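# Stand the carton on the sack truck's toe plate

## Task

Set the carton upright on the sack truck's toe plate, pushed flush against the truck's frame and covering the plate from side to side, with the truck still standing upright when you finish.

## Robot and tools

ROBOTS. Three identical Kinova Gen3 arms, arm1, arm2 and arm3. Each has seven joints, a right hand with index, middle and ring fingers plus a thumb (16 independently motored hinges), and a wrist camera (arm1_cam_wrist, arm2_cam_wrist, arm3_cam_wrist). Two fixed room cameras are cam_high and cam_low. All images are 672x504 pixels; wrist cameras are fisheye.

FRAME. A single scene frame is used, in metres, origin on the floor, +z up. Arm feet (base_link), each facing its own +x, nearly aligned with scene +x: arm1 at (-0.355, +0.520, 0.264), arm2 at (-0.319, -0.520, 0.255), arm3 at (-0.548, 0.000, 0.128). Reach is roughly 1.05 m from the joint1 axis.

TOOL move. Arguments: optional arm1, arm2, arm3 and cameras. Each arm entry is its own object: {"joints": {...}, "min_time_s": t}. joints maps joint names to ABSOLUTE targets (not offsets). Arm joints in radians: joint1_rad (-6.283..6.283, turns the whole arm about its vertical foot axis, positive clockwise from above, 0 points along the foot's +x), joint2_rad (-2.249..2.249, shoulder, 0 upright, positive leans forward), joint3_rad (-6.283..6.283, upper-arm twist), joint4_rad (-2.579..2.579, elbow, 0 straight), joint5_rad (-6.283..6.283, forearm twist), joint6_rad (-2.099..2.099, wrist bend, 0 straight), joint7_rad (-6.283..6.283, hand roll, positive counter-clockwise viewed from behind the hand). Done tolerance is 0.01 rad. min_time_s (0.1..8) sets a lower bound on the duration of that arm's motions. All joints named for one arm start and finish together; the hand path between postures can arc widely. One action lasts at most 15 s. Unnamed arms or joints keep their previous targets.

Hand keys are absolute goals on a -1..+1 scale spanning each hinge's two mechanical stops (tolerance 0.02). Moving toward -1 curls: finger _mcp bends at the knuckle (straight at +0.75), _pip the middle hinge (straight +0.58), _dip the tip hinge (straight +0.70), _abd swings sideways away from the thumb (straight 0.00). Thumb: hand_thumb_cmc swings it from beside the palm to in front (flat beside palm at +0.71), hand_thumb_axl rotates it about its own line (+0.68), hand_thumb_mcp (+0.23) and hand_thumb_ipl (+0.17) bend it. hand_current_limit (-1..1) caps every motor from 0 mA at -1 to 550 mA at +1; hand_speed (-0.96..1) sets set-point speed as (n+1)/2 of 8.5 rad/s. Initially speed -0.6, limit +0.4. A hand key left out keeps its goal; resending the measured position relaxes a grip. Gripping force grows with how far the goal lies past the object surface.

Hand geometry (hand-point axes): +z along straight fingers, +x across the palm away from the thumb, +y out of the palm face (palm at y = -0.062). Fingertips reach about 0.12 m past the hand point when straight. A rigid camera mast sits at the wrist on the palm side and can collide. With joints 1, 3, 5 at 0, joint7 at 1.57 and fingers pointing down, the palm faces left and the thumb is on the far side from the foot.

cameras: list of names, or ["all"], or [] for none; omitted means all only when no action is given. A move with no action returns full state, images and the scene number.

TOOL wait: seconds 0..10, optional cameras; commands nothing new. TOOL zoom_image: camera plus region [x0, y0, x1, y1] in pixels of that camera's latest image, origin top-left, each side at most 504. TOOL finished_scene: scene (integer 1 or 2); irreversible, so call it only once the carton rests correctly unaided.

RESULTS. A "move" line lists each commanded arm with "done" or its worst status. joint_status words: done, off_target (stopped short and may still push), time_out (target dropped, holds), not_followed (a collision check blocked the arm's targets; it may retry later), limit_stop_at_motor_heat (resend the target). on_its_own reports uncommanded behaviour. Arms grouped under "as last shown" were not commanded and show "not commanded". Also reported: joint_positions, Joint velocities (rad/s, "within noise" when still), joint torques (N m, positive toward larger angle, fixed offsets plus noise), Flange force (approximate, may say "no reading"), per-motor currents in mA (positive pushes toward -1) and hand_state words moving, goal, blocked, overload. The "pictures" line gives image order; images may lag the state slightly. MOTOR HOT warns of heating.

CAUTIONS. A refused call (out-of-range value) or a stop cancels the rest of that reply's move, wait and finished_scene calls; an unknown key only invalidates that call. Arms never stop on contact and can push hard. Never let two robots press together or close a hand on another robot's fingers; the built-in separation check can react too late. Torque above 104.5 N m (joints 1-4) or 51.3 N m (joints 5-7), or deviating over 5 degrees from plan, freezes that arm and its hand for 10 s. Wrist motors are weak (about 24-28 N m), so heavy or leveraged loads make joints 5-7 yield. A hand motor at 495 mA or more for 5 s shuts off for 10 s. Long holds, outstretched poses or pushing against obstacles heat motors; at 75 °C the arm sags for 30-60 s. The scene keeps running while you think. Avoid dropping the carton, slamming it, knocking the sack truck over or letting anything fall; loose objects may occasionally be nudged by outside pushes.

Each tool is called after "Emit:" as a command line: name --argument value for each argument, lists and objects as JSON in quotes; but a table of rows of numbers goes row by row, as --pt "numbers of a row", without its own name.

## Session

Emit:
move

Scene clock: 0.00 s.
Joint torques (N m): no reading
Motor temperatures (°C): arm1=[28 31 27 30 36 32 35] | arm2=[34 29 31 27 37 39 45] | arm3=[35 29 25 29 33 39 44]
Flange force (N): no reading
Joint velocities: within noise
arm1.joint_positions: joint1_rad=-0.234 joint2_rad=-0.400 joint3_rad=-0.107 joint4_rad=+1.437 joint5_rad=-0.022 joint6_rad=+2.023 joint7_rad=+1.779 hand_index_mcp=+0.753 hand_index_abd=+0.000 hand_index_pip=+0.577 hand_index_dip=+0.696 hand_middle_mcp=+0.753 hand_middle_abd=+0.000 hand_middle_pip=+0.577 hand_middle_dip=+0.696 hand_ring_mcp=+0.753 hand_ring_abd=+0.000 hand_ring_pip=+0.577 hand_ring_dip=+0.696 hand_thumb_cmc=+0.714 hand_thumb_axl=+0.677 hand_thumb_mcp=+0.226 hand_thumb_ipl=+0.168 hand_current_limit=+0.400 hand_speed=-0.600
arm1.joint_status: not commanded
arm1.hand_state: goal,goal,goal,goal,goal,goal,goal,goal,goal,goal,goal,goal,goal,goal,goal,goal
arm1.index_mcp_current_ma: 0
arm1.index_abd_current_ma: 0
arm1.index_pip_current_ma: 0
arm1.index_dip_current_ma: 0
arm1.middle_mcp_current_ma: 0
arm1.middle_abd_current_ma: 0
arm1.middle_pip_current_ma: 0
arm1.middle_dip_current_ma: 0
arm1.ring_mcp_current_ma: 0
arm1.ring_abd_current_ma: 0
arm1.ring_pip_current_ma: 0
arm1.ring_dip_current_ma: 0
arm1.thumb_cmc_current_ma: 0
arm1.thumb_axl_current_ma: 0
arm1.thumb_mcp_current_ma: 0
arm1.thumb_ipl_current_ma: 0
arm1.hand_goal_index_mcp: 0.754
arm1.hand_goal_index_abd: 0.000
arm1.hand_goal_index_pip: 0.576
arm1.hand_goal_index_dip: 0.696
arm1.hand_goal_middle_mcp: 0.754
arm1.hand_goal_middle_abd: 0.000
arm1.hand_goal_middle_pip: 0.576
arm1.hand_goal_middle_dip: 0.696
arm1.hand_goal_ring_mcp: 0.754
arm1.hand_goal_ring_abd: 0.000
arm1.hand_goal_ring_pip: 0.576
arm1.hand_goal_ring_dip: 0.696
arm1.hand_goal_thumb_cmc: 0.714
arm1.hand_goal_thumb_axl: 0.678
arm1.hand_goal_thumb_mcp: 0.226
arm1.hand_goal_thumb_ipl: 0.168
arm1.hand: x=-0.2576 y=+0.6367 z=+0.7954 quat_wxyz=(+0.045, -0.268, +0.962, -0.009) (m; scene frame)
arm2.joint_positions: joint1_rad=-0.108 joint2_rad=-0.386 joint3_rad=-0.056 joint4_rad=+1.510 joint5_rad=+0.000 joint6_rad=+2.014 joint7_rad=+1.859 hand_index_mcp=+0.753 hand_index_abd=+0.000 hand_index_pip=+0.577 hand_index_dip=+0.696 hand_middle_mcp=+0.753 hand_middle_abd=+0.000 hand_middle_pip=+0.577 hand_middle_dip=+0.696 hand_ring_mcp=+0.753 hand_ring_abd=+0.000 hand_ring_pip=+0.577 hand_ring_dip=+0.696 hand_thumb_cmc=+0.714 hand_thumb_axl=+0.677 hand_thumb_mcp=+0.226 hand_thumb_ipl=+0.168 hand_current_limit=+0.400 hand_speed=-0.600
arm2.joint_status: not commanded
arm2.hand_state: goal,goal,goal,goal,goal,goal,goal,goal,goal,goal,goal,goal,goal,goal,goal,goal
arm2.index_mcp_current_ma: 0
arm2.index_abd_current_ma: 0
arm2.index_pip_current_ma: 0
arm2.index_dip_current_ma: 0
arm2.middle_mcp_current_ma: 0
arm2.middle_abd_current_ma: 0
arm2.middle_pip_current_ma: 0
arm2.middle_dip_current_ma: 0
arm2.ring_mcp_current_ma: 0
arm2.ring_abd_current_ma: 0
arm2.ring_pip_current_ma: 0
arm2.ring_dip_current_ma: 0
arm2.thumb_cmc_current_ma: 0
arm2.thumb_axl_current_ma: 0
arm2.thumb_mcp_current_ma: 0
arm2.thumb_ipl_current_ma: 0
arm2.hand_goal_index_mcp: 0.754
arm2.hand_goal_index_abd: 0.000
arm2.hand_goal_index_pip: 0.576
arm2.hand_goal_index_dip: 0.696
arm2.hand_goal_middle_mcp: 0.754
arm2.hand_goal_middle_abd: 0.000
arm2.hand_goal_middle_pip: 0.576
arm2.hand_goal_middle_dip: 0.696
arm2.hand_goal_ring_mcp: 0.754
arm2.hand_goal_ring_abd: 0.000
arm2.hand_goal_ring_pip: 0.576
arm2.hand_goal_ring_dip: 0.696
arm2.hand_goal_thumb_cmc: 0.714
arm2.hand_goal_thumb_axl: 0.678
arm2.hand_goal_thumb_mcp: 0.226
arm2.hand_goal_thumb_ipl: 0.168
arm2.hand: x=-0.2146 y=-0.4289 z=+0.7622 quat_wxyz=(+0.003, -0.247, +0.969, -0.010) (m; scene frame)
arm3.joint_positions: joint1_rad=-0.205 joint2_rad=-0.405 joint3_rad=-0.085 joint4_rad=+1.461 joint5_rad=-0.016 joint6_rad=+1.979 joint7_rad=+1.648 hand_index_mcp=+0.753 hand_index_abd=+0.000 hand_index_pip=+0.577 hand_index_dip=+0.696 hand_middle_mcp=+0.753 hand_middle_abd=+0.000 hand_middle_pip=+0.577 hand_middle_dip=+0.696 hand_ring_mcp=+0.753 hand_ring_abd=+0.000 hand_ring_pip=+0.577 hand_ring_dip=+0.696 hand_thumb_cmc=+0.714 hand_thumb_axl=+0.677 hand_thumb_mcp=+0.226 hand_thumb_ipl=+0.168 hand_current_limit=+0.400 hand_speed=-0.600
arm3.joint_status: not commanded
arm3.hand_state: goal,goal,goal,goal,goal,goal,goal,goal,goal,goal,goal,goal,goal,goal,goal,goal
arm3.index_mcp_current_ma: 0
arm3.index_abd_current_ma: 0
arm3.index_pip_current_ma: 0
arm3.index_dip_current_ma: 0
arm3.middle_mcp_current_ma: 0
arm3.middle_abd_current_ma: 0
arm3.middle_pip_current_ma: 0
arm3.middle_dip_current_ma: 0
arm3.ring_mcp_current_ma: 0
arm3.ring_abd_current_ma: 0
arm3.ring_pip_current_ma: 0
arm3.ring_dip_current_ma: 0
arm3.thumb_cmc_current_ma: 0
arm3.thumb_axl_current_ma: 0
arm3.thumb_mcp_current_ma: 0
arm3.thumb_ipl_current_ma: 0
arm3.hand_goal_index_mcp: 0.754
arm3.hand_goal_index_abd: 0.000
arm3.hand_goal_index_pip: 0.576
arm3.hand_goal_index_dip: 0.696
arm3.hand_goal_middle_mcp: 0.754
arm3.hand_goal_middle_abd: 0.000
arm3.hand_goal_middle_pip: 0.576
arm3.hand_goal_middle_dip: 0.696
arm3.hand_goal_ring_mcp: 0.754
arm3.hand_goal_ring_abd: 0.000
arm3.hand_goal_ring_pip: 0.576
arm3.hand_goal_ring_dip: 0.696
arm3.hand_goal_thumb_cmc: 0.714
arm3.hand_goal_thumb_axl: 0.678
arm3.hand_goal_thumb_mcp: 0.226
arm3.hand_goal_thumb_ipl: 0.168
arm3.hand: x=-0.4290 y=+0.1201 z=+0.6557 quat_wxyz=(+0.058, -0.197, +0.979, -0.006) (m; scene frame)
pictures: arm1_cam_wrist, arm2_cam_wrist, arm3_cam_wrist, cam_high, cam_low

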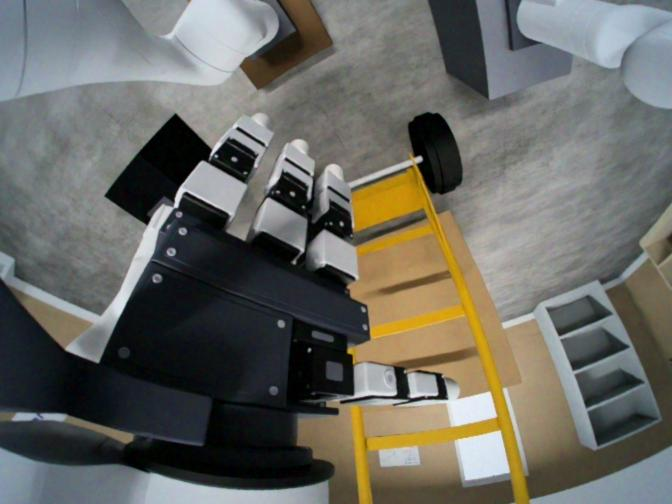

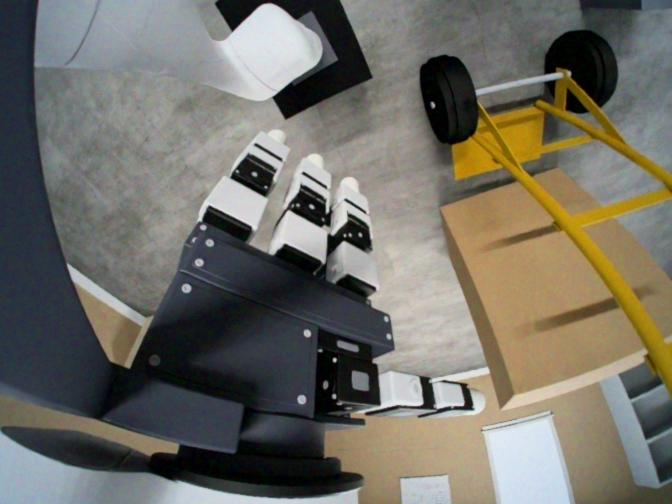

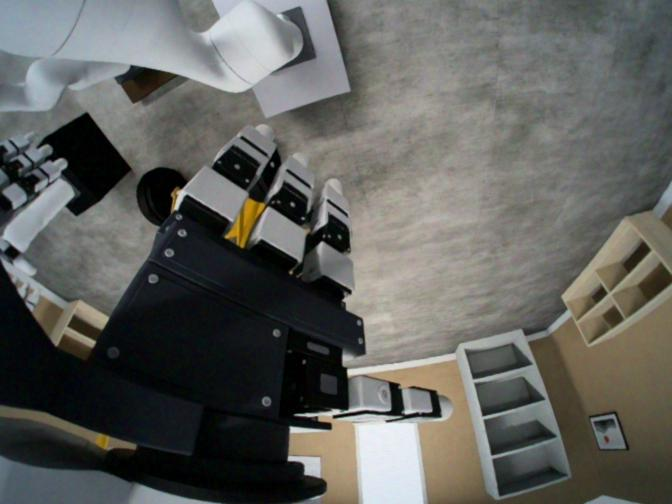

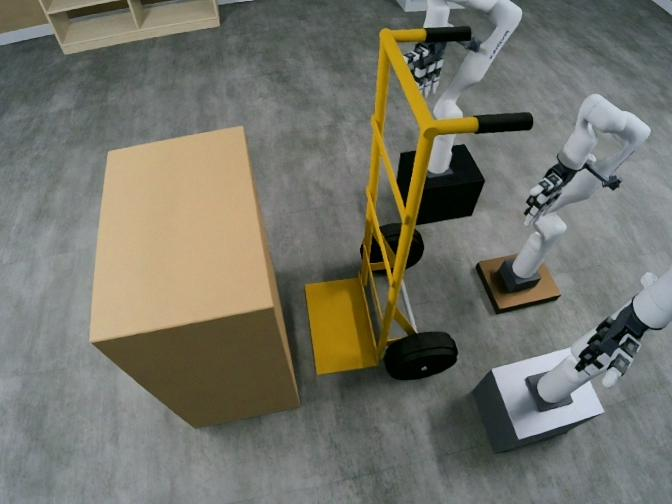

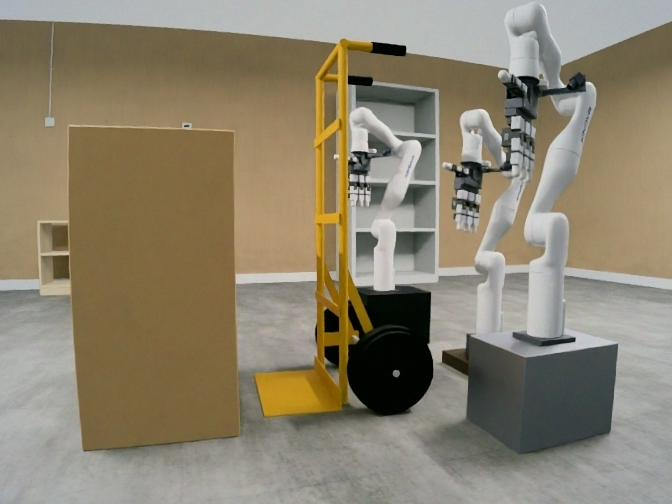

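Emit:
move --arm1 '{"joints":{"joint1_rad":0.1,"hand_index_pip":-0.2}}' --cameras '["all"]'

Scene clock: 76.23 s.
Joint torques (N m): arm1=[-0.17 0.91 -0.12 -7.39 -0.2 -0.59 0.35] | arm2=[0.72 0.09 1.47 -8.8 -0.03 -0.05 0.06] | arm3=[-0.83 0.4 0.59 -7.07 0.09 -0.53 0.18]
Motor temperatures (°C): arm1=[28 31 27 30 36 32 35] | arm2=[34 29 31 27 37 39 45] | arm3=[35 29 25 29 33 39 44]
Flange force (N): arm1=[1.4 0.4 -1.1] | arm2=[0.2 5.2 5.3] | arm3=[-0.3 2.5 -2.2]
move: arm1 done
Joint velocities: within noise
arm1.joint_positions: joint1_rad=+0.100 joint2_rad=-0.400 joint3_rad=-0.107 joint4_rad=+1.437 joint5_rad=-0.022 joint6_rad=+2.023 joint7_rad=+1.779 hand_index_mcp=+0.753 hand_index_abd=+0.000 hand_index_pip=-0.193 hand_index_dip=+0.696 hand_middle_mcp=+0.753 hand_middle_abd=+0.000 hand_middle_pip=+0.577 hand_middle_dip=+0.696 hand_ring_mcp=+0.753 hand_ring_abd=+0.000 hand_ring_pip=+0.577 hand_ring_dip=+0.696 hand_thumb_cmc=+0.714 hand_thumb_axl=+0.677 hand_thumb_mcp=+0.224 hand_thumb_ipl=+0.168 hand_current_limit=+0.400 hand_speed=-0.600
arm1.joint_status: all done
arm1.hand_state: goal,goal,goal,goal,goal,goal,goal,goal,goal,goal,goal,goal,goal,goal,goal,goal
arm1.index_mcp_current_ma: 0
arm1.index_abd_current_ma: 0
arm1.index_pip_current_ma: 1
arm1.index_dip_current_ma: 0
arm1.middle_mcp_current_ma: 0
arm1.middle_abd_current_ma: 0
arm1.middle_pip_current_ma: 0
arm1.middle_dip_current_ma: 0
arm1.ring_mcp_current_ma: 0
arm1.ring_abd_current_ma: 0
arm1.ring_pip_current_ma: 0
arm1.ring_dip_current_ma: 0
arm1.thumb_cmc_current_ma: 0
arm1.thumb_axl_current_ma: 0
arm1.thumb_mcp_current_ma: 0
arm1.thumb_ipl_current_ma: 0
arm1.hand_goal_index_mcp: 0.754
arm1.hand_goal_index_abd: 0.000
arm1.hand_goal_index_pip: -0.200
arm1.hand_goal_index_dip: 0.696
arm1.hand_goal_middle_mcp: 0.754
arm1.hand_goal_middle_abd: 0.000
arm1.hand_goal_middle_pip: 0.576
arm1.hand_goal_middle_dip: 0.696
arm1.hand_goal_ring_mcp: 0.754
arm1.hand_goal_ring_abd: 0.000
arm1.hand_goal_ring_pip: 0.576
arm1.hand_goal_ring_dip: 0.696
arm1.hand_goal_thumb_cmc: 0.714
arm1.hand_goal_thumb_axl: 0.678
arm1.hand_goal_thumb_mcp: 0.226
arm1.hand_goal_thumb_ipl: 0.168
arm1.hand: x=-0.2245 y=+0.5967 z=+0.7956 quat_wxyz=(+0.043, -0.104, +0.993, -0.015) (m; scene frame)
arm2, arm3: as last shown
arm2.joint_positions: joint1_rad=-0.108 joint2_rad=-0.386 joint3_rad=-0.056 joint4_rad=+1.510 joint5_rad=+0.000 joint6_rad=+2.014 joint7_rad=+1.859 hand_index_mcp=+0.753 hand_index_abd=+0.000 hand_index_pip=+0.577 hand_index_dip=+0.696 hand_middle_mcp=+0.753 hand_middle_abd=+0.000 hand_middle_pip=+0.577 hand_middle_dip=+0.696 hand_ring_mcp=+0.753 hand_ring_abd=+0.000 hand_ring_pip=+0.577 hand_ring_dip=+0.696 hand_thumb_cmc=+0.714 hand_thumb_axl=+0.677 hand_thumb_mcp=+0.224 hand_thumb_ipl=+0.168 hand_current_limit=+0.400 hand_speed=-0.600
arm2.index_mcp_current_ma: -1
arm2.index_pip_current_ma: 1
arm2.middle_mcp_current_ma: -1
arm2.middle_pip_current_ma: 1
arm2.ring_mcp_current_ma: -1
arm2.ring_pip_current_ma: 1
arm2.thumb_axl_current_ma: -1
arm2.thumb_mcp_current_ma: -3
arm3.joint_positions: joint1_rad=-0.205 joint2_rad=-0.405 joint3_rad=-0.085 joint4_rad=+1.461 joint5_rad=-0.016 joint6_rad=+1.979 joint7_rad=+1.648 hand_index_mcp=+0.753 hand_index_abd=+0.000 hand_index_pip=+0.577 hand_index_dip=+0.696 hand_middle_mcp=+0.753 hand_middle_abd=+0.000 hand_middle_pip=+0.577 hand_middle_dip=+0.696 hand_ring_mcp=+0.753 hand_ring_abd=+0.000 hand_ring_pip=+0.577 hand_ring_dip=+0.696 hand_thumb_cmc=+0.714 hand_thumb_axl=+0.677 hand_thumb_mcp=+0.224 hand_thumb_ipl=+0.168 hand_current_limit=+0.400 hand_speed=-0.600
arm3.index_mcp_current_ma: -1
arm3.index_pip_current_ma: 1
arm3.middle_mcp_current_ma: -1
arm3.middle_pip_current_ma: 1
arm3.ring_mcp_current_ma: -1
arm3.ring_pip_current_ma: 1
arm3.thumb_axl_current_ma: -1
arm3.thumb_mcp_current_ma: -4
pictures: arm1_cam_wrist, arm2_cam_wrist, arm3_cam_wrist, cam_high, cam_low

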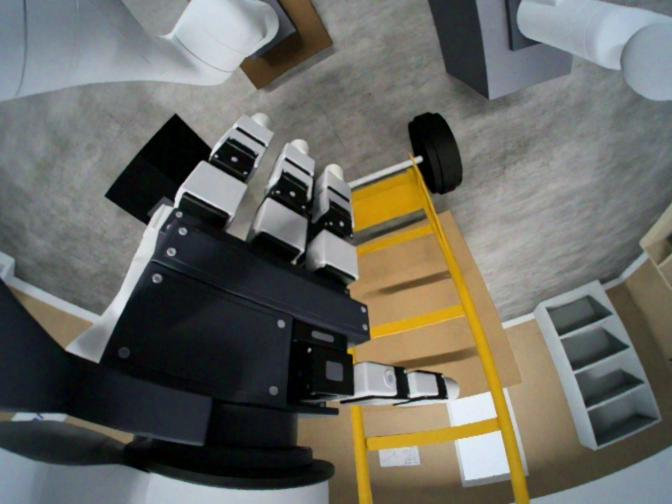

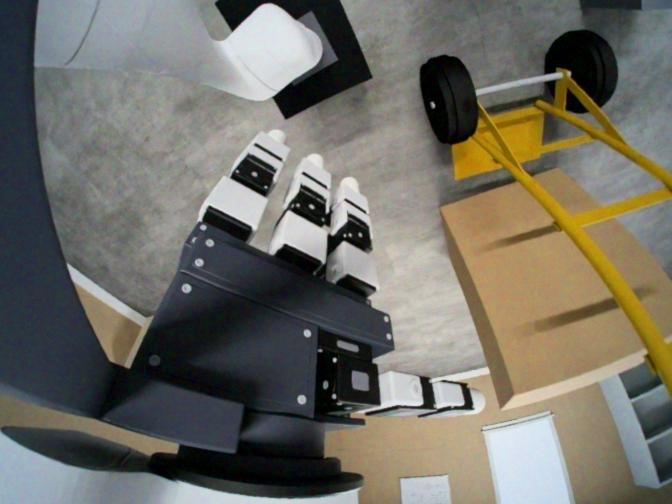

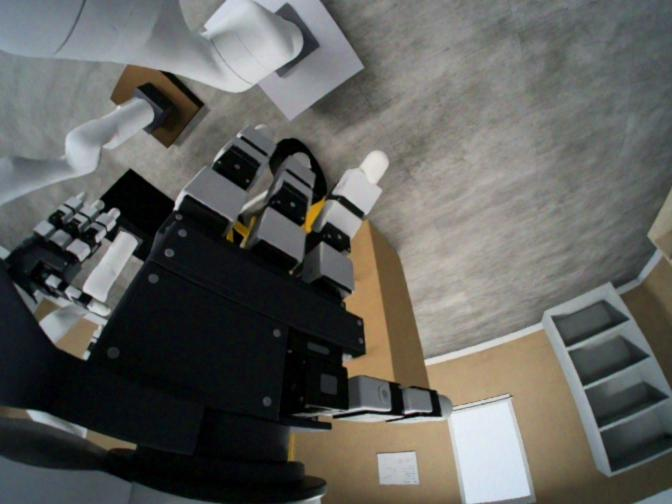

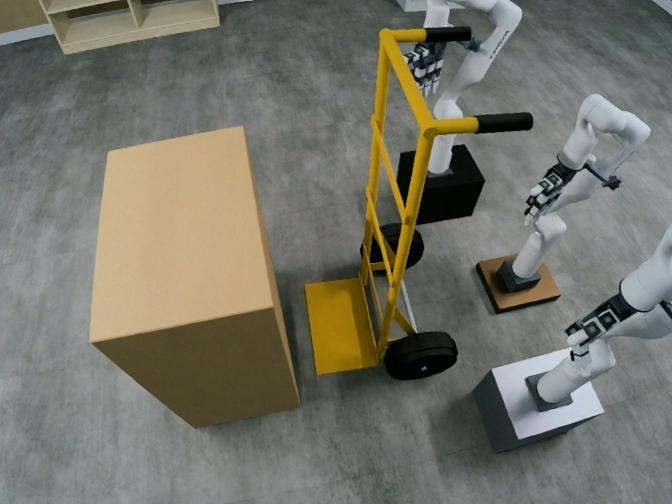

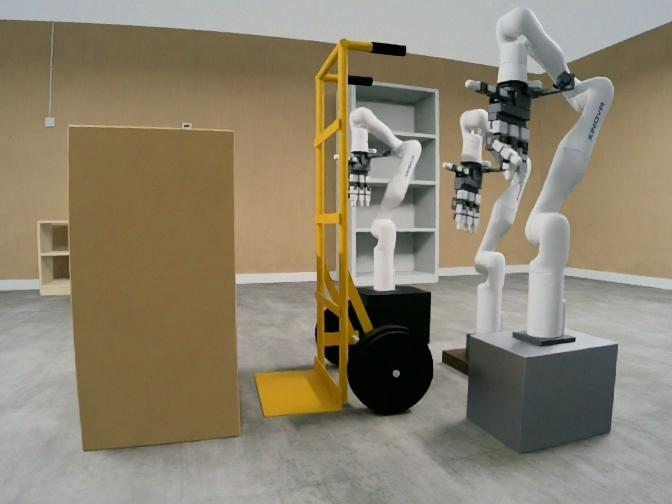

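Emit:
zoom_image --camera "cam_low" --region '[300, 260, 640, 460]'

Emit:
zoom_image --camera "cam_high" --region '[280, 140, 620, 460]'

Emit:
zoom_image --camera "cam_high" --region '[60, 100, 400, 450]'

Emit:
zoom_image --camera "cam_low" --region '[40, 20, 440, 460]'

Scaled by 1.482 from the camera's 672x504 image, which has a finer 960x720 frame.

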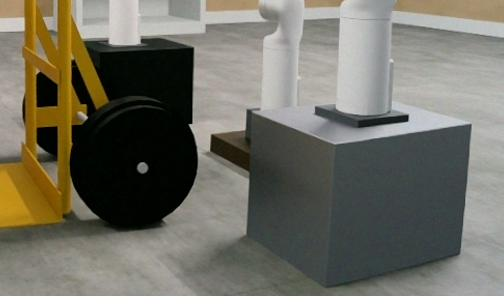

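Scaled by 1.482 from the camera's 672x504 image, which has a finer 960x720 frame.

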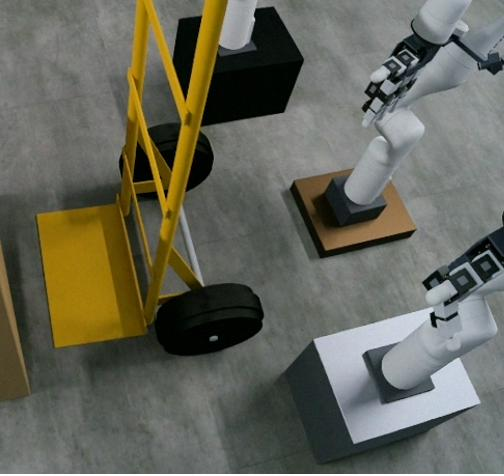

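Scaled by 1.440 from the camera's 672x504 image, which has a finer 960x720 frame.

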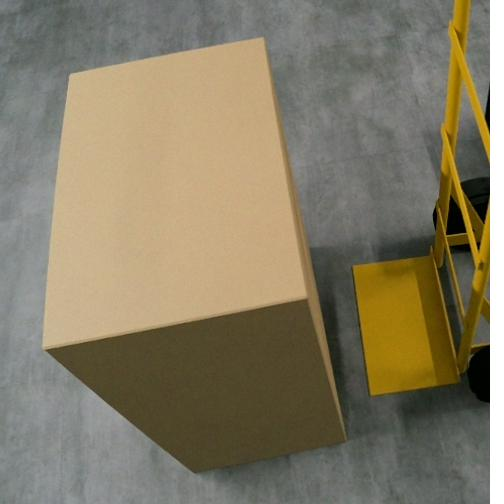

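Scaled by 1.145 from the camera's 672x504 image, which has a finer 960x720 frame.

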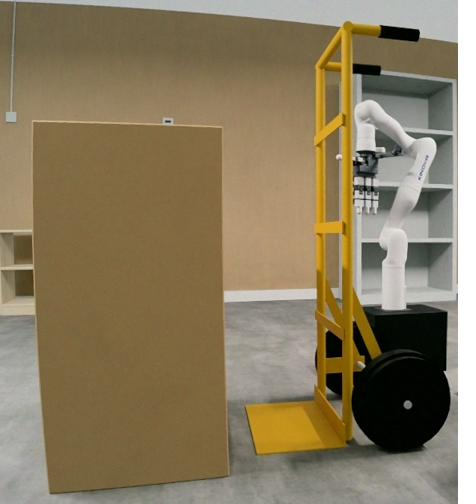

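Emit:
move --arm1 '{"joints":{"joint1_rad":0.2635,"joint2_rad":0.535,"joint3_rad":0,"joint4_rad":1.807,"joint5_rad":0,"joint6_rad":-0.771,"joint7_rad":1.5708,"hand_index_pip":-1,"hand_middle_pip":-1,"hand_ring_pip":-1,"hand_index_dip":-0.5,"hand_middle_dip":-0.5,"hand_ring_dip":-0.5,"hand_current_limit":0.8},"min_time_s":4}' --arm2 '{"joints":{"joint1_rad":-0.299,"joint2_rad":0.453,"joint3_rad":0,"joint4_rad":1.887,"joint5_rad":0,"joint6_rad":-0.769,"joint7_rad":-1.5708,"hand_index_pip":-1,"hand_middle_pip":-1,"hand_ring_pip":-1,"hand_index_dip":-0.5,"hand_middle_dip":-0.5,"hand_ring_dip":-0.5,"hand_current_limit":0.8},"min_time_s":4}' --cameras '["all"]'

Emit:
zoom_image --camera "cam_low" --region '[290, 240, 450, 430]'

Emit:
zoom_image --camera "arm1_cam_wrist" --region '[320, 90, 560, 504]'

Emit:
zoom_image --camera "cam_high" --region '[220, 20, 560, 420]'

Scene clock: 407.87 s.
Joint torques (N m): arm1=[-0.17 -17.28 -0.21 -8.91 -0.25 -3.27 0.27] | arm2=[0.72 -17.56 1.65 -10.22 0.03 -2.77 0.16] | arm3=[-0.8 0.42 0.64 -7.19 0.09 -0.58 0.18]
Motor temperatures (°C): arm1=[28 31 27 30 36 32 34] | arm2=[34 28 31 27 37 38 44] | arm3=[35 28 24 29 33 39 44]
Flange force (N): arm1=[-4.1 -1.4 -1.8] | arm2=[-2.7 -1.4 -4.0] | arm3=[-0.1 2.7 -1.8]
move: arm1 done; arm2 done
Joint velocities: within noise
arm1.joint_positions: joint1_rad=+0.263 joint2_rad=+0.535 joint3_rad=+0.000 joint4_rad=+1.807 joint5_rad=+0.000 joint6_rad=-0.771 joint7_rad=+1.571 hand_index_mcp=+0.753 hand_index_abd=+0.000 hand_index_pip=-0.997 hand_index_dip=-0.497 hand_middle_mcp=+0.753 hand_middle_abd=+0.000 hand_middle_pip=-0.998 hand_middle_dip=-0.498 hand_ring_mcp=+0.753 hand_ring_abd=+0.000 hand_ring_pip=-0.998 hand_ring_dip=-0.497 hand_thumb_cmc=+0.714 hand_thumb_axl=+0.677 hand_thumb_mcp=+0.224 hand_thumb_ipl=+0.168 hand_current_limit=+0.800 hand_speed=-0.600
arm1.joint_status: all done
arm1.hand_state: goal,goal,goal,goal,goal,goal,goal,goal,goal,goal,goal,goal,goal,goal,goal,goal
arm1.index_mcp_current_ma: 0
arm1.index_abd_current_ma: 0
arm1.index_pip_current_ma: 0
arm1.index_dip_current_ma: 0
arm1.middle_mcp_current_ma: 0
arm1.middle_abd_current_ma: 0
arm1.middle_pip_current_ma: 0
arm1.middle_dip_current_ma: 0
arm1.ring_mcp_current_ma: 0
arm1.ring_abd_current_ma: 0
arm1.ring_pip_current_ma: 0
arm1.ring_dip_current_ma: 0
arm1.thumb_cmc_current_ma: 0
arm1.thumb_axl_current_ma: 0
arm1.thumb_mcp_current_ma: 0
arm1.thumb_ipl_current_ma: 0
arm1.hand_goal_index_mcp: 0.754
arm1.hand_goal_index_abd: 0.000
arm1.hand_goal_index_pip: -1.000
arm1.hand_goal_index_dip: -0.500
arm1.hand_goal_middle_mcp: 0.754
arm1.hand_goal_middle_abd: 0.000
arm1.hand_goal_middle_pip: -1.000
arm1.hand_goal_middle_dip: -0.500
arm1.hand_goal_ring_mcp: 0.754
arm1.hand_goal_ring_abd: 0.000
arm1.hand_goal_ring_pip: -1.000
arm1.hand_goal_ring_dip: -0.500
arm1.hand_goal_thumb_cmc: 0.714
arm1.hand_goal_thumb_axl: 0.678
arm1.hand_goal_thumb_mcp: 0.226
arm1.hand_goal_thumb_ipl: 0.168
arm1.hand: x=+0.3714 y=+0.3774 z=+0.7209 quat_wxyz=(+0.704, +0.097, +0.698, -0.095) (m; scene frame)
arm2.joint_positions: joint1_rad=-0.299 joint2_rad=+0.453 joint3_rad=+0.000 joint4_rad=+1.887 joint5_rad=+0.000 joint6_rad=-0.769 joint7_rad=-1.571 hand_index_mcp=+0.757 hand_index_abd=+0.000 hand_index_pip=-0.997 hand_index_dip=-0.498 hand_middle_mcp=+0.757 hand_middle_abd=+0.000 hand_middle_pip=-0.997 hand_middle_dip=-0.498 hand_ring_mcp=+0.757 hand_ring_abd=+0.000 hand_ring_pip=-0.997 hand_ring_dip=-0.498 hand_thumb_cmc=+0.716 hand_thumb_axl=+0.677 hand_thumb_mcp=+0.224 hand_thumb_ipl=+0.168 hand_current_limit=+0.800 hand_speed=-0.600
arm2.joint_status: all done
arm2.hand_state: goal,goal,goal,goal,goal,goal,goal,goal,goal,goal,goal,goal,goal,goal,goal,goal
arm2.index_mcp_current_ma: 3
arm2.index_abd_current_ma: 0
arm2.index_pip_current_ma: 3
arm2.index_dip_current_ma: 3
arm2.middle_mcp_current_ma: 3
arm2.middle_abd_current_ma: 0
arm2.middle_pip_current_ma: 4
arm2.middle_dip_current_ma: 2
arm2.ring_mcp_current_ma: 4
arm2.ring_abd_current_ma: 0
arm2.ring_pip_current_ma: 3
arm2.ring_dip_current_ma: 3
arm2.thumb_cmc_current_ma: 3
arm2.thumb_axl_current_ma: -1
arm2.thumb_mcp_current_ma: -3
arm2.thumb_ipl_current_ma: 0
arm2.hand_goal_index_mcp: 0.754
arm2.hand_goal_index_abd: 0.000
arm2.hand_goal_index_pip: -1.000
arm2.hand_goal_index_dip: -0.500
arm2.hand_goal_middle_mcp: 0.754
arm2.hand_goal_middle_abd: 0.000
arm2.hand_goal_middle_pip: -1.000
arm2.hand_goal_middle_dip: -0.500
arm2.hand_goal_ring_mcp: 0.754
arm2.hand_goal_ring_abd: 0.000
arm2.hand_goal_ring_pip: -1.000
arm2.hand_goal_ring_dip: -0.500
arm2.hand_goal_thumb_cmc: 0.714
arm2.hand_goal_thumb_axl: 0.678
arm2.hand_goal_thumb_mcp: 0.226
arm2.hand_goal_thumb_ipl: 0.168
arm2.hand: x=+0.3851 y=-0.3791 z=+0.6790 quat_wxyz=(-0.124, +0.695, +0.123, +0.698) (m; scene frame)
arm3: as last shown
pictures: arm1_cam_wrist, arm2_cam_wrist, arm3_cam_wrist, cam_high, cam_low

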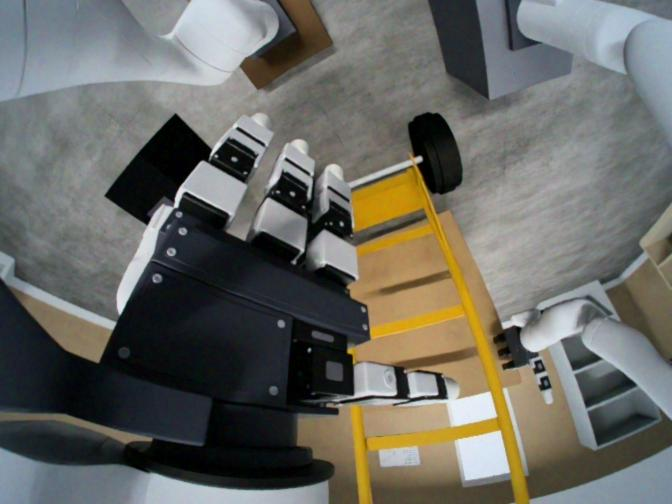

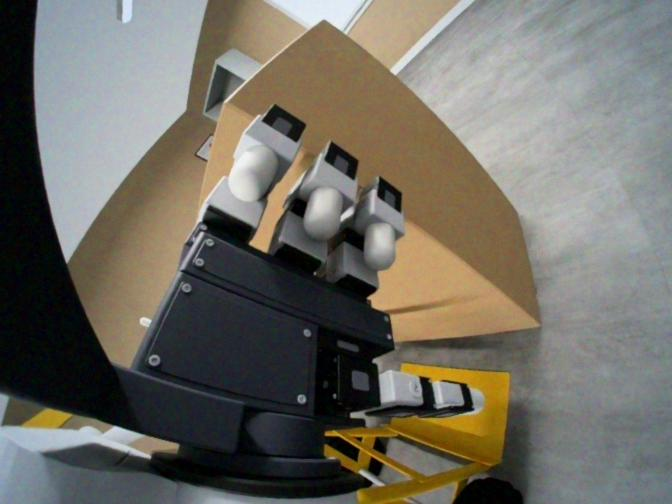

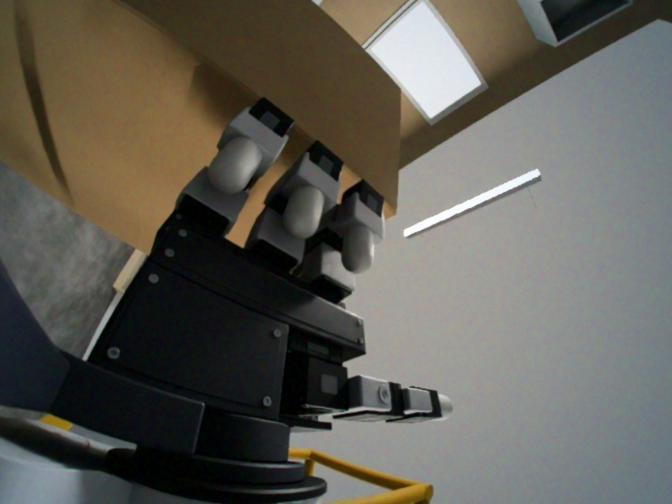

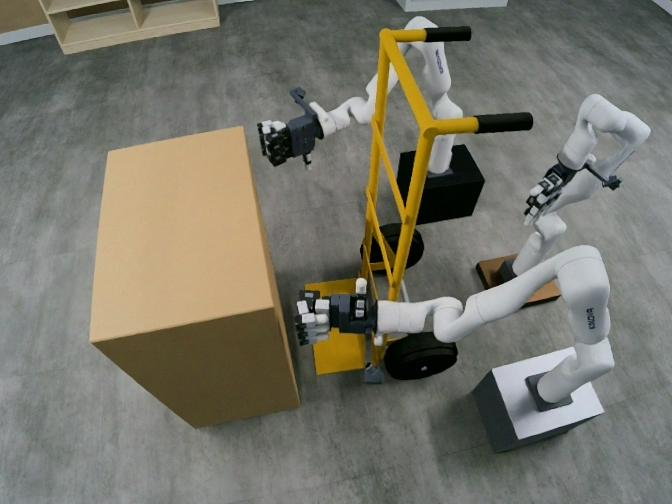

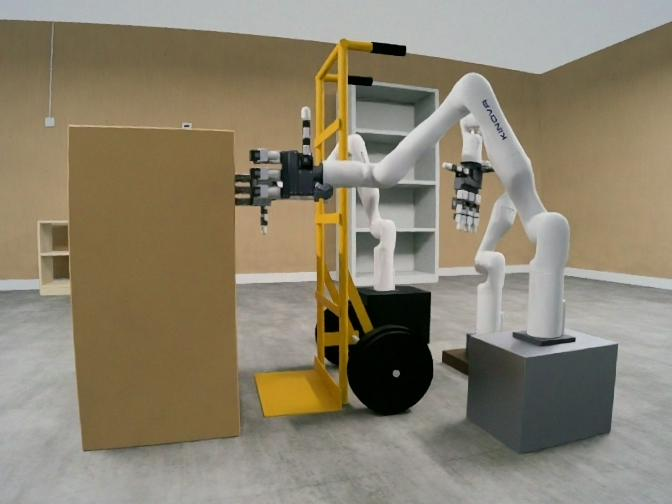

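Scaled by 2.653 from the camera's 672x504 image, which has a finer 960x720 frame.

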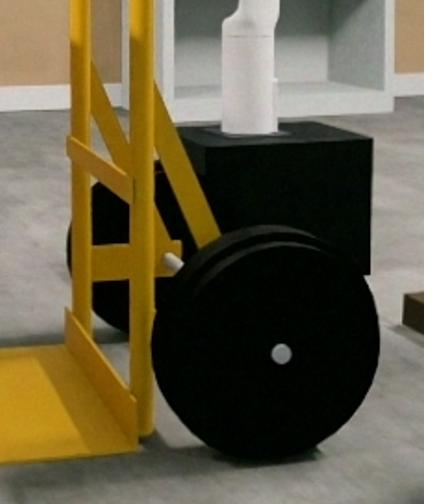

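Scaled by 1.217 from the camera's 672x504 image, which has a finer 960x720 frame.

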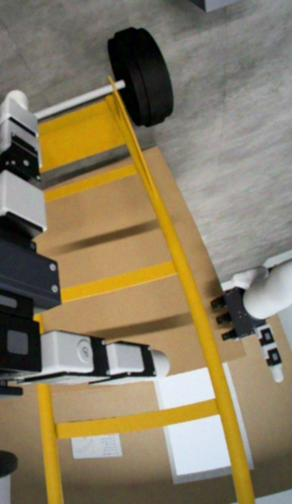

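Scaled by 1.260 from the camera's 672x504 image, which has a finer 960x720 frame.

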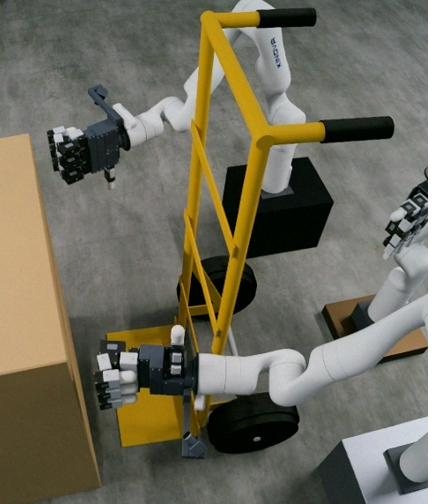

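Emit:
move --arm1 '{"joints":{"joint1_rad":0.2635,"joint2_rad":0.681,"joint4_rad":1.515,"joint6_rad":-0.625},"min_time_s":3}' --arm2 '{"joints":{"joint1_rad":-0.299,"joint2_rad":0.600,"joint4_rad":1.609,"joint6_rad":-0.638},"min_time_s":3}' --arm3 '{"joints":{"joint1_rad":0.0747,"joint2_rad":-0.2,"joint3_rad":0,"joint4_rad":2.45,"joint5_rad":0,"joint6_rad":-0.68,"joint7_rad":1.5708,"hand_index_pip":-1,"hand_middle_pip":-1,"hand_ring_pip":-1,"hand_index_dip":-0.5,"hand_middle_dip":-0.5,"hand_ring_dip":-0.5,"hand_current_limit":0.8},"min_time_s":3}' --cameras '["cam_high","cam_low"]'

Emit:
move --arm3 '{"joints":{"joint1_rad":0.0747,"joint2_rad":1.077,"joint4_rad":2.396,"joint6_rad":-1.902},"min_time_s":3}' --cameras '["all"]'

Scene clock: 457.30 s.
Joint torques (N m): arm1=[1.39 -17.85 1.08 -12.45 -1.03 -3.1 0.23] | arm2=[-2.7 -15.25 -0.55 -13.97 0.85 -2.01 0.15] | arm3=[-0.88 -5.3 0.42 -8.96 -0.01 -3.01 0.09]
Motor temperatures (°C): arm1=[28 32 27 30 36 32 34] | arm2=[34 29 31 27 37 38 44] | arm3=[35 28 24 29 33 39 44]
Flange force (N): arm1=[-3.6 0.3 -18.0] | arm2=[-0.4 2.5 -27.7] | arm3=[-2.0 2.4 0.3]
move: arm1 done; arm2 done; arm3 done
Joint velocities: within noise
arm1.joint_positions: joint1_rad=+0.263 joint2_rad=+0.681 joint3_rad=+0.000 joint4_rad=+1.515 joint5_rad=+0.000 joint6_rad=-0.625 joint7_rad=+1.571 hand_index_mcp=+0.700 hand_index_abd=+0.000 hand_index_pip=-1.000 hand_index_dip=-0.497 hand_middle_mcp=+0.703 hand_middle_abd=+0.000 hand_middle_pip=-1.000 hand_middle_dip=-0.498 hand_ring_mcp=+0.701 hand_ring_abd=+0.000 hand_ring_pip=-1.000 hand_ring_dip=-0.497 hand_thumb_cmc=+0.714 hand_thumb_axl=+0.677 hand_thumb_mcp=+0.224 hand_thumb_ipl=+0.168 hand_current_limit=+0.800 hand_speed=-0.600
arm1.joint_status: all done
arm1.hand_state: blocked,goal,goal,goal,blocked,goal,goal,goal,blocked,goal,goal,goal,goal,goal,goal,goal
arm1.index_mcp_current_ma: -53
arm1.index_abd_current_ma: 0
arm1.index_pip_current_ma: 0
arm1.index_dip_current_ma: 0
arm1.middle_mcp_current_ma: -48
arm1.middle_abd_current_ma: 0
arm1.middle_pip_current_ma: 0
arm1.middle_dip_current_ma: 0
arm1.ring_mcp_current_ma: -51
arm1.ring_abd_current_ma: 0
arm1.ring_pip_current_ma: 0
arm1.ring_dip_current_ma: 0
arm1.thumb_cmc_current_ma: 0
arm1.thumb_axl_current_ma: 0
arm1.thumb_mcp_current_ma: 0
arm1.thumb_ipl_current_ma: 0
arm1.hand_goal_index_mcp: 0.754
arm1.hand_goal_index_abd: 0.000
arm1.hand_goal_index_pip: -1.000
arm1.hand_goal_index_dip: -0.500
arm1.hand_goal_middle_mcp: 0.754
arm1.hand_goal_middle_abd: 0.000
arm1.hand_goal_middle_pip: -1.000
arm1.hand_goal_middle_dip: -0.500
arm1.hand_goal_ring_mcp: 0.754
arm1.hand_goal_ring_abd: 0.000
arm1.hand_goal_ring_pip: -1.000
arm1.hand_goal_ring_dip: -0.500
arm1.hand_goal_thumb_cmc: 0.714
arm1.hand_goal_thumb_axl: 0.678
arm1.hand_goal_thumb_mcp: 0.226
arm1.hand_goal_thumb_ipl: 0.168
arm1.hand: x=+0.4484 y=+0.3559 z=+0.7216 quat_wxyz=(+0.704, +0.097, +0.698, -0.095) (m; scene frame)
arm2.joint_positions: joint1_rad=-0.299 joint2_rad=+0.600 joint3_rad=+0.000 joint4_rad=+1.609 joint5_rad=+0.000 joint6_rad=-0.638 joint7_rad=-1.571 hand_index_mcp=+0.743 hand_index_abd=+0.000 hand_index_pip=-0.998 hand_index_dip=-0.498 hand_middle_mcp=+0.739 hand_middle_abd=-0.001 hand_middle_pip=-0.998 hand_middle_dip=-0.498 hand_ring_mcp=+0.733 hand_ring_abd=-0.004 hand_ring_pip=-0.999 hand_ring_dip=-0.498 hand_thumb_cmc=+0.716 hand_thumb_axl=+0.677 hand_thumb_mcp=+0.224 hand_thumb_ipl=+0.168 hand_current_limit=+0.800 hand_speed=-0.600
arm2.joint_status: all done
arm2.hand_state: goal,goal,goal,goal,goal,goal,goal,goal,blocked,goal,goal,goal,goal,goal,goal,goal
arm2.index_mcp_current_ma: -21
arm2.index_abd_current_ma: 0
arm2.index_pip_current_ma: 2
arm2.index_dip_current_ma: 3
arm2.middle_mcp_current_ma: -29
arm2.middle_abd_current_ma: 0
arm2.middle_pip_current_ma: 2
arm2.middle_dip_current_ma: 2
arm2.ring_mcp_current_ma: -47
arm2.ring_abd_current_ma: -4
arm2.ring_pip_current_ma: 1
arm2.ring_dip_current_ma: 3
arm2.thumb_cmc_current_ma: 2
arm2.thumb_axl_current_ma: -1
arm2.thumb_mcp_current_ma: -3
arm2.thumb_ipl_current_ma: 0
arm2.hand_goal_index_mcp: 0.754
arm2.hand_goal_index_abd: 0.000
arm2.hand_goal_index_pip: -1.000
arm2.hand_goal_index_dip: -0.500
arm2.hand_goal_middle_mcp: 0.754
arm2.hand_goal_middle_abd: 0.000
arm2.hand_goal_middle_pip: -1.000
arm2.hand_goal_middle_dip: -0.500
arm2.hand_goal_ring_mcp: 0.754
arm2.hand_goal_ring_abd: 0.000
arm2.hand_goal_ring_pip: -1.000
arm2.hand_goal_ring_dip: -0.500
arm2.hand_goal_thumb_cmc: 0.714
arm2.hand_goal_thumb_axl: 0.678
arm2.hand_goal_thumb_mcp: 0.226
arm2.hand_goal_thumb_ipl: 0.168
arm2.hand: x=+0.4603 y=-0.3515 z=+0.6797 quat_wxyz=(-0.124, +0.695, +0.123, +0.697) (m; scene frame)
arm3.joint_positions: joint1_rad=+0.075 joint2_rad=-0.200 joint3_rad=+0.000 joint4_rad=+2.450 joint5_rad=+0.000 joint6_rad=-0.680 joint7_rad=+1.571 hand_index_mcp=+0.753 hand_index_abd=+0.000 hand_index_pip=-0.998 hand_index_dip=-0.498 hand_middle_mcp=+0.753 hand_middle_abd=+0.000 hand_middle_pip=-0.998 hand_middle_dip=-0.498 hand_ring_mcp=+0.753 hand_ring_abd=+0.000 hand_ring_pip=-0.998 hand_ring_dip=-0.498 hand_thumb_cmc=+0.714 hand_thumb_axl=+0.677 hand_thumb_mcp=+0.224 hand_thumb_ipl=+0.168 hand_current_limit=+0.800 hand_speed=-0.600
arm3.joint_status: all done
arm3.hand_state: goal,goal,goal,goal,goal,goal,goal,goal,goal,goal,goal,goal,goal,goal,goal,goal
arm3.index_mcp_current_ma: -1
arm3.index_abd_current_ma: 0
arm3.index_pip_current_ma: 3
arm3.index_dip_current_ma: 3
arm3.middle_mcp_current_ma: -1
arm3.middle_abd_current_ma: 0
arm3.middle_pip_current_ma: 3
arm3.middle_dip_current_ma: 3
arm3.ring_mcp_current_ma: -1
arm3.ring_abd_current_ma: 0
arm3.ring_pip_current_ma: 3
arm3.ring_dip_current_ma: 3
arm3.thumb_cmc_current_ma: 0
arm3.thumb_axl_current_ma: -1
arm3.thumb_mcp_current_ma: -4
arm3.thumb_ipl_current_ma: 0
arm3.hand_goal_index_mcp: 0.754
arm3.hand_goal_index_abd: 0.000
arm3.hand_goal_index_pip: -1.000
arm3.hand_goal_index_dip: -0.500
arm3.hand_goal_middle_mcp: 0.754
arm3.hand_goal_middle_abd: 0.000
arm3.hand_goal_middle_pip: -1.000
arm3.hand_goal_middle_dip: -0.500
arm3.hand_goal_ring_mcp: 0.754
arm3.hand_goal_ring_abd: 0.000
arm3.hand_goal_ring_pip: -1.000
arm3.hand_goal_ring_dip: -0.500
arm3.hand_goal_thumb_cmc: 0.714
arm3.hand_goal_thumb_axl: 0.678
arm3.hand_goal_thumb_mcp: 0.226
arm3.hand_goal_thumb_ipl: 0.168
arm3.hand: x=-0.0886 y=+0.0401 z=+0.6557 quat_wxyz=(+0.711, +0.016, +0.703, -0.018) (m; scene frame)
pictures: cam_high, cam_low

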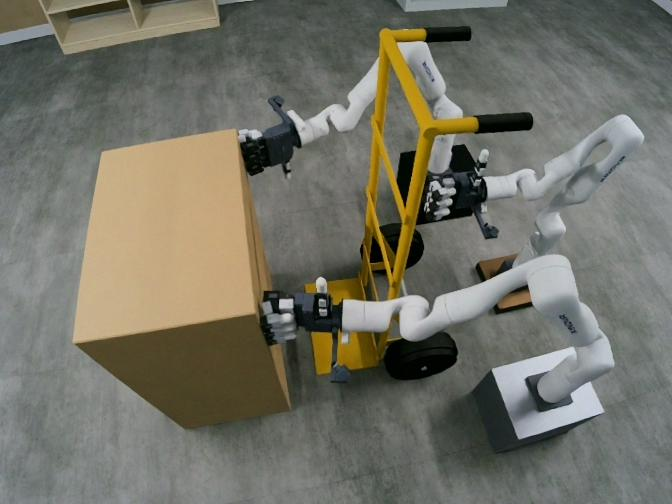

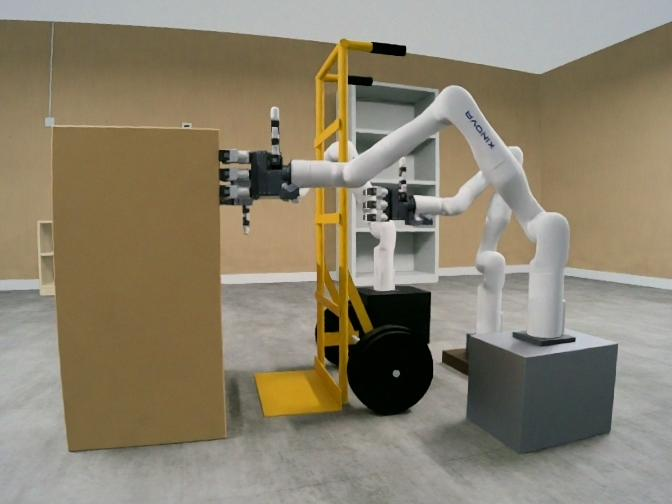

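Scene clock: 460.63 s.
Joint torques (N m): arm1=[1.41 -17.83 1.11 -12.42 -1.08 -3.08 0.23] | arm2=[-2.73 -15.25 -0.42 -13.93 0.79 -2 0.13] | arm3=[-0.85 -17.43 0.8 -0.1 0.06 -2.97 0.1]
Motor temperatures (°C): arm1=[28 32 27 30 36 32 34] | arm2=[34 29 31 27 37 38 44] | arm3=[34 28 24 29 33 39 44]
Flange force (N): arm1=[-3.6 0.2 -18.0] | arm2=[-0.4 2.8 -27.6] | arm3=[1.5 -0.9 0.2]
move: arm3 done
Joint velocities: within noise
arm1, arm2: as last shown
arm2.hand: x=+0.4603 y=-0.3515 z=+0.6797 quat_wxyz=(-0.124, +0.695, +0.123, +0.698) (m; scene frame)
arm3.joint_positions: joint1_rad=+0.075 joint2_rad=+1.077 joint3_rad=+0.000 joint4_rad=+2.396 joint5_rad=+0.000 joint6_rad=-1.902 joint7_rad=+1.571 hand_index_mcp=+0.753 hand_index_abd=+0.000 hand_index_pip=-0.998 hand_index_dip=-0.498 hand_middle_mcp=+0.753 hand_middle_abd=+0.000 hand_middle_pip=-0.998 hand_middle_dip=-0.498 hand_ring_mcp=+0.753 hand_ring_abd=+0.000 hand_ring_pip=-0.998 hand_ring_dip=-0.498 hand_thumb_cmc=+0.714 hand_thumb_axl=+0.677 hand_thumb_mcp=+0.224 hand_thumb_ipl=+0.168 hand_current_limit=+0.800 hand_speed=-0.600
arm3.joint_status: all done
arm3.hand_state: goal,goal,goal,goal,goal,goal,goal,goal,goal,goal,goal,goal,goal,goal,goal,goal
arm3.index_mcp_current_ma: -1
arm3.index_abd_current_ma: 0
arm3.index_pip_current_ma: 3
arm3.index_dip_current_ma: 3
arm3.middle_mcp_current_ma: -1
arm3.middle_abd_current_ma: 0
arm3.middle_pip_current_ma: 3
arm3.middle_dip_current_ma: 3
arm3.ring_mcp_current_ma: -1
arm3.ring_abd_current_ma: 0
arm3.ring_pip_current_ma: 3
arm3.ring_dip_current_ma: 3
arm3.thumb_cmc_current_ma: 0
arm3.thumb_axl_current_ma: -1
arm3.thumb_mcp_current_ma: -4
arm3.thumb_ipl_current_ma: 0
arm3.hand_goal_index_mcp: 0.754
arm3.hand_goal_index_abd: 0.000
arm3.hand_goal_index_pip: -1.000
arm3.hand_goal_index_dip: -0.500
arm3.hand_goal_middle_mcp: 0.754
arm3.hand_goal_middle_abd: 0.000
arm3.hand_goal_middle_pip: -1.000
arm3.hand_goal_middle_dip: -0.500
arm3.hand_goal_ring_mcp: 0.754
arm3.hand_goal_ring_abd: 0.000
arm3.hand_goal_ring_pip: -1.000
arm3.hand_goal_ring_dip: -0.500
arm3.hand_goal_thumb_cmc: 0.714
arm3.hand_goal_thumb_axl: 0.678
arm3.hand_goal_thumb_mcp: 0.226
arm3.hand_goal_thumb_ipl: 0.168
arm3.hand: x=+0.0219 y=+0.0340 z=+0.3438 quat_wxyz=(+0.711, +0.016, +0.703, -0.018) (m; scene frame)
pictures: arm1_cam_wrist, arm2_cam_wrist, arm3_cam_wrist, cam_high, cam_low

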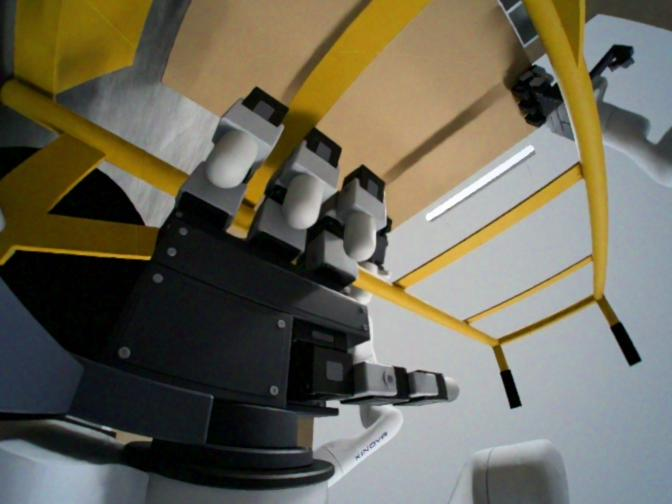

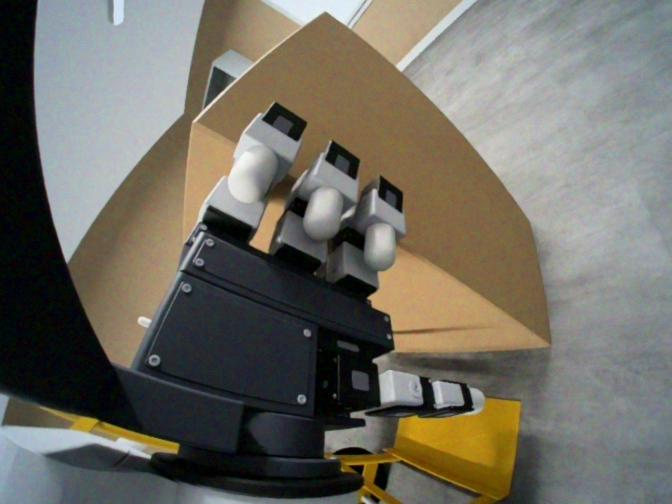

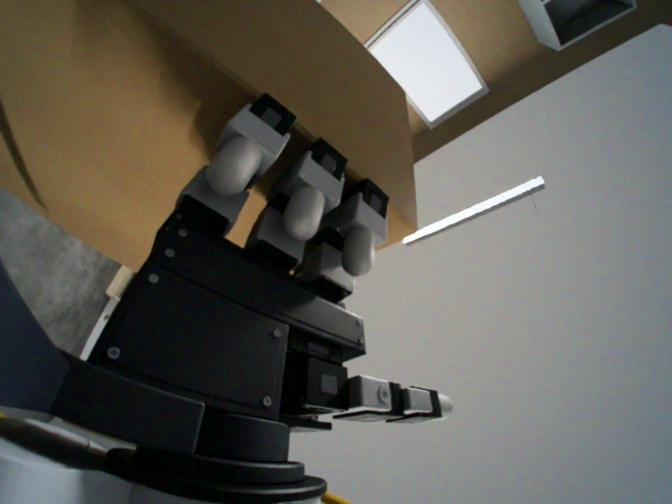

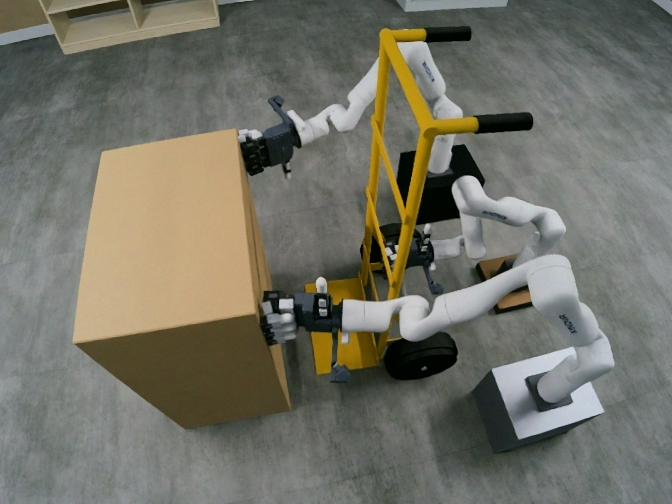

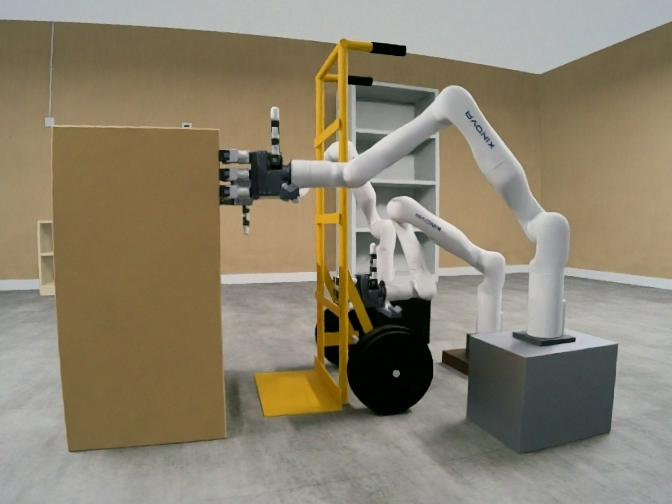

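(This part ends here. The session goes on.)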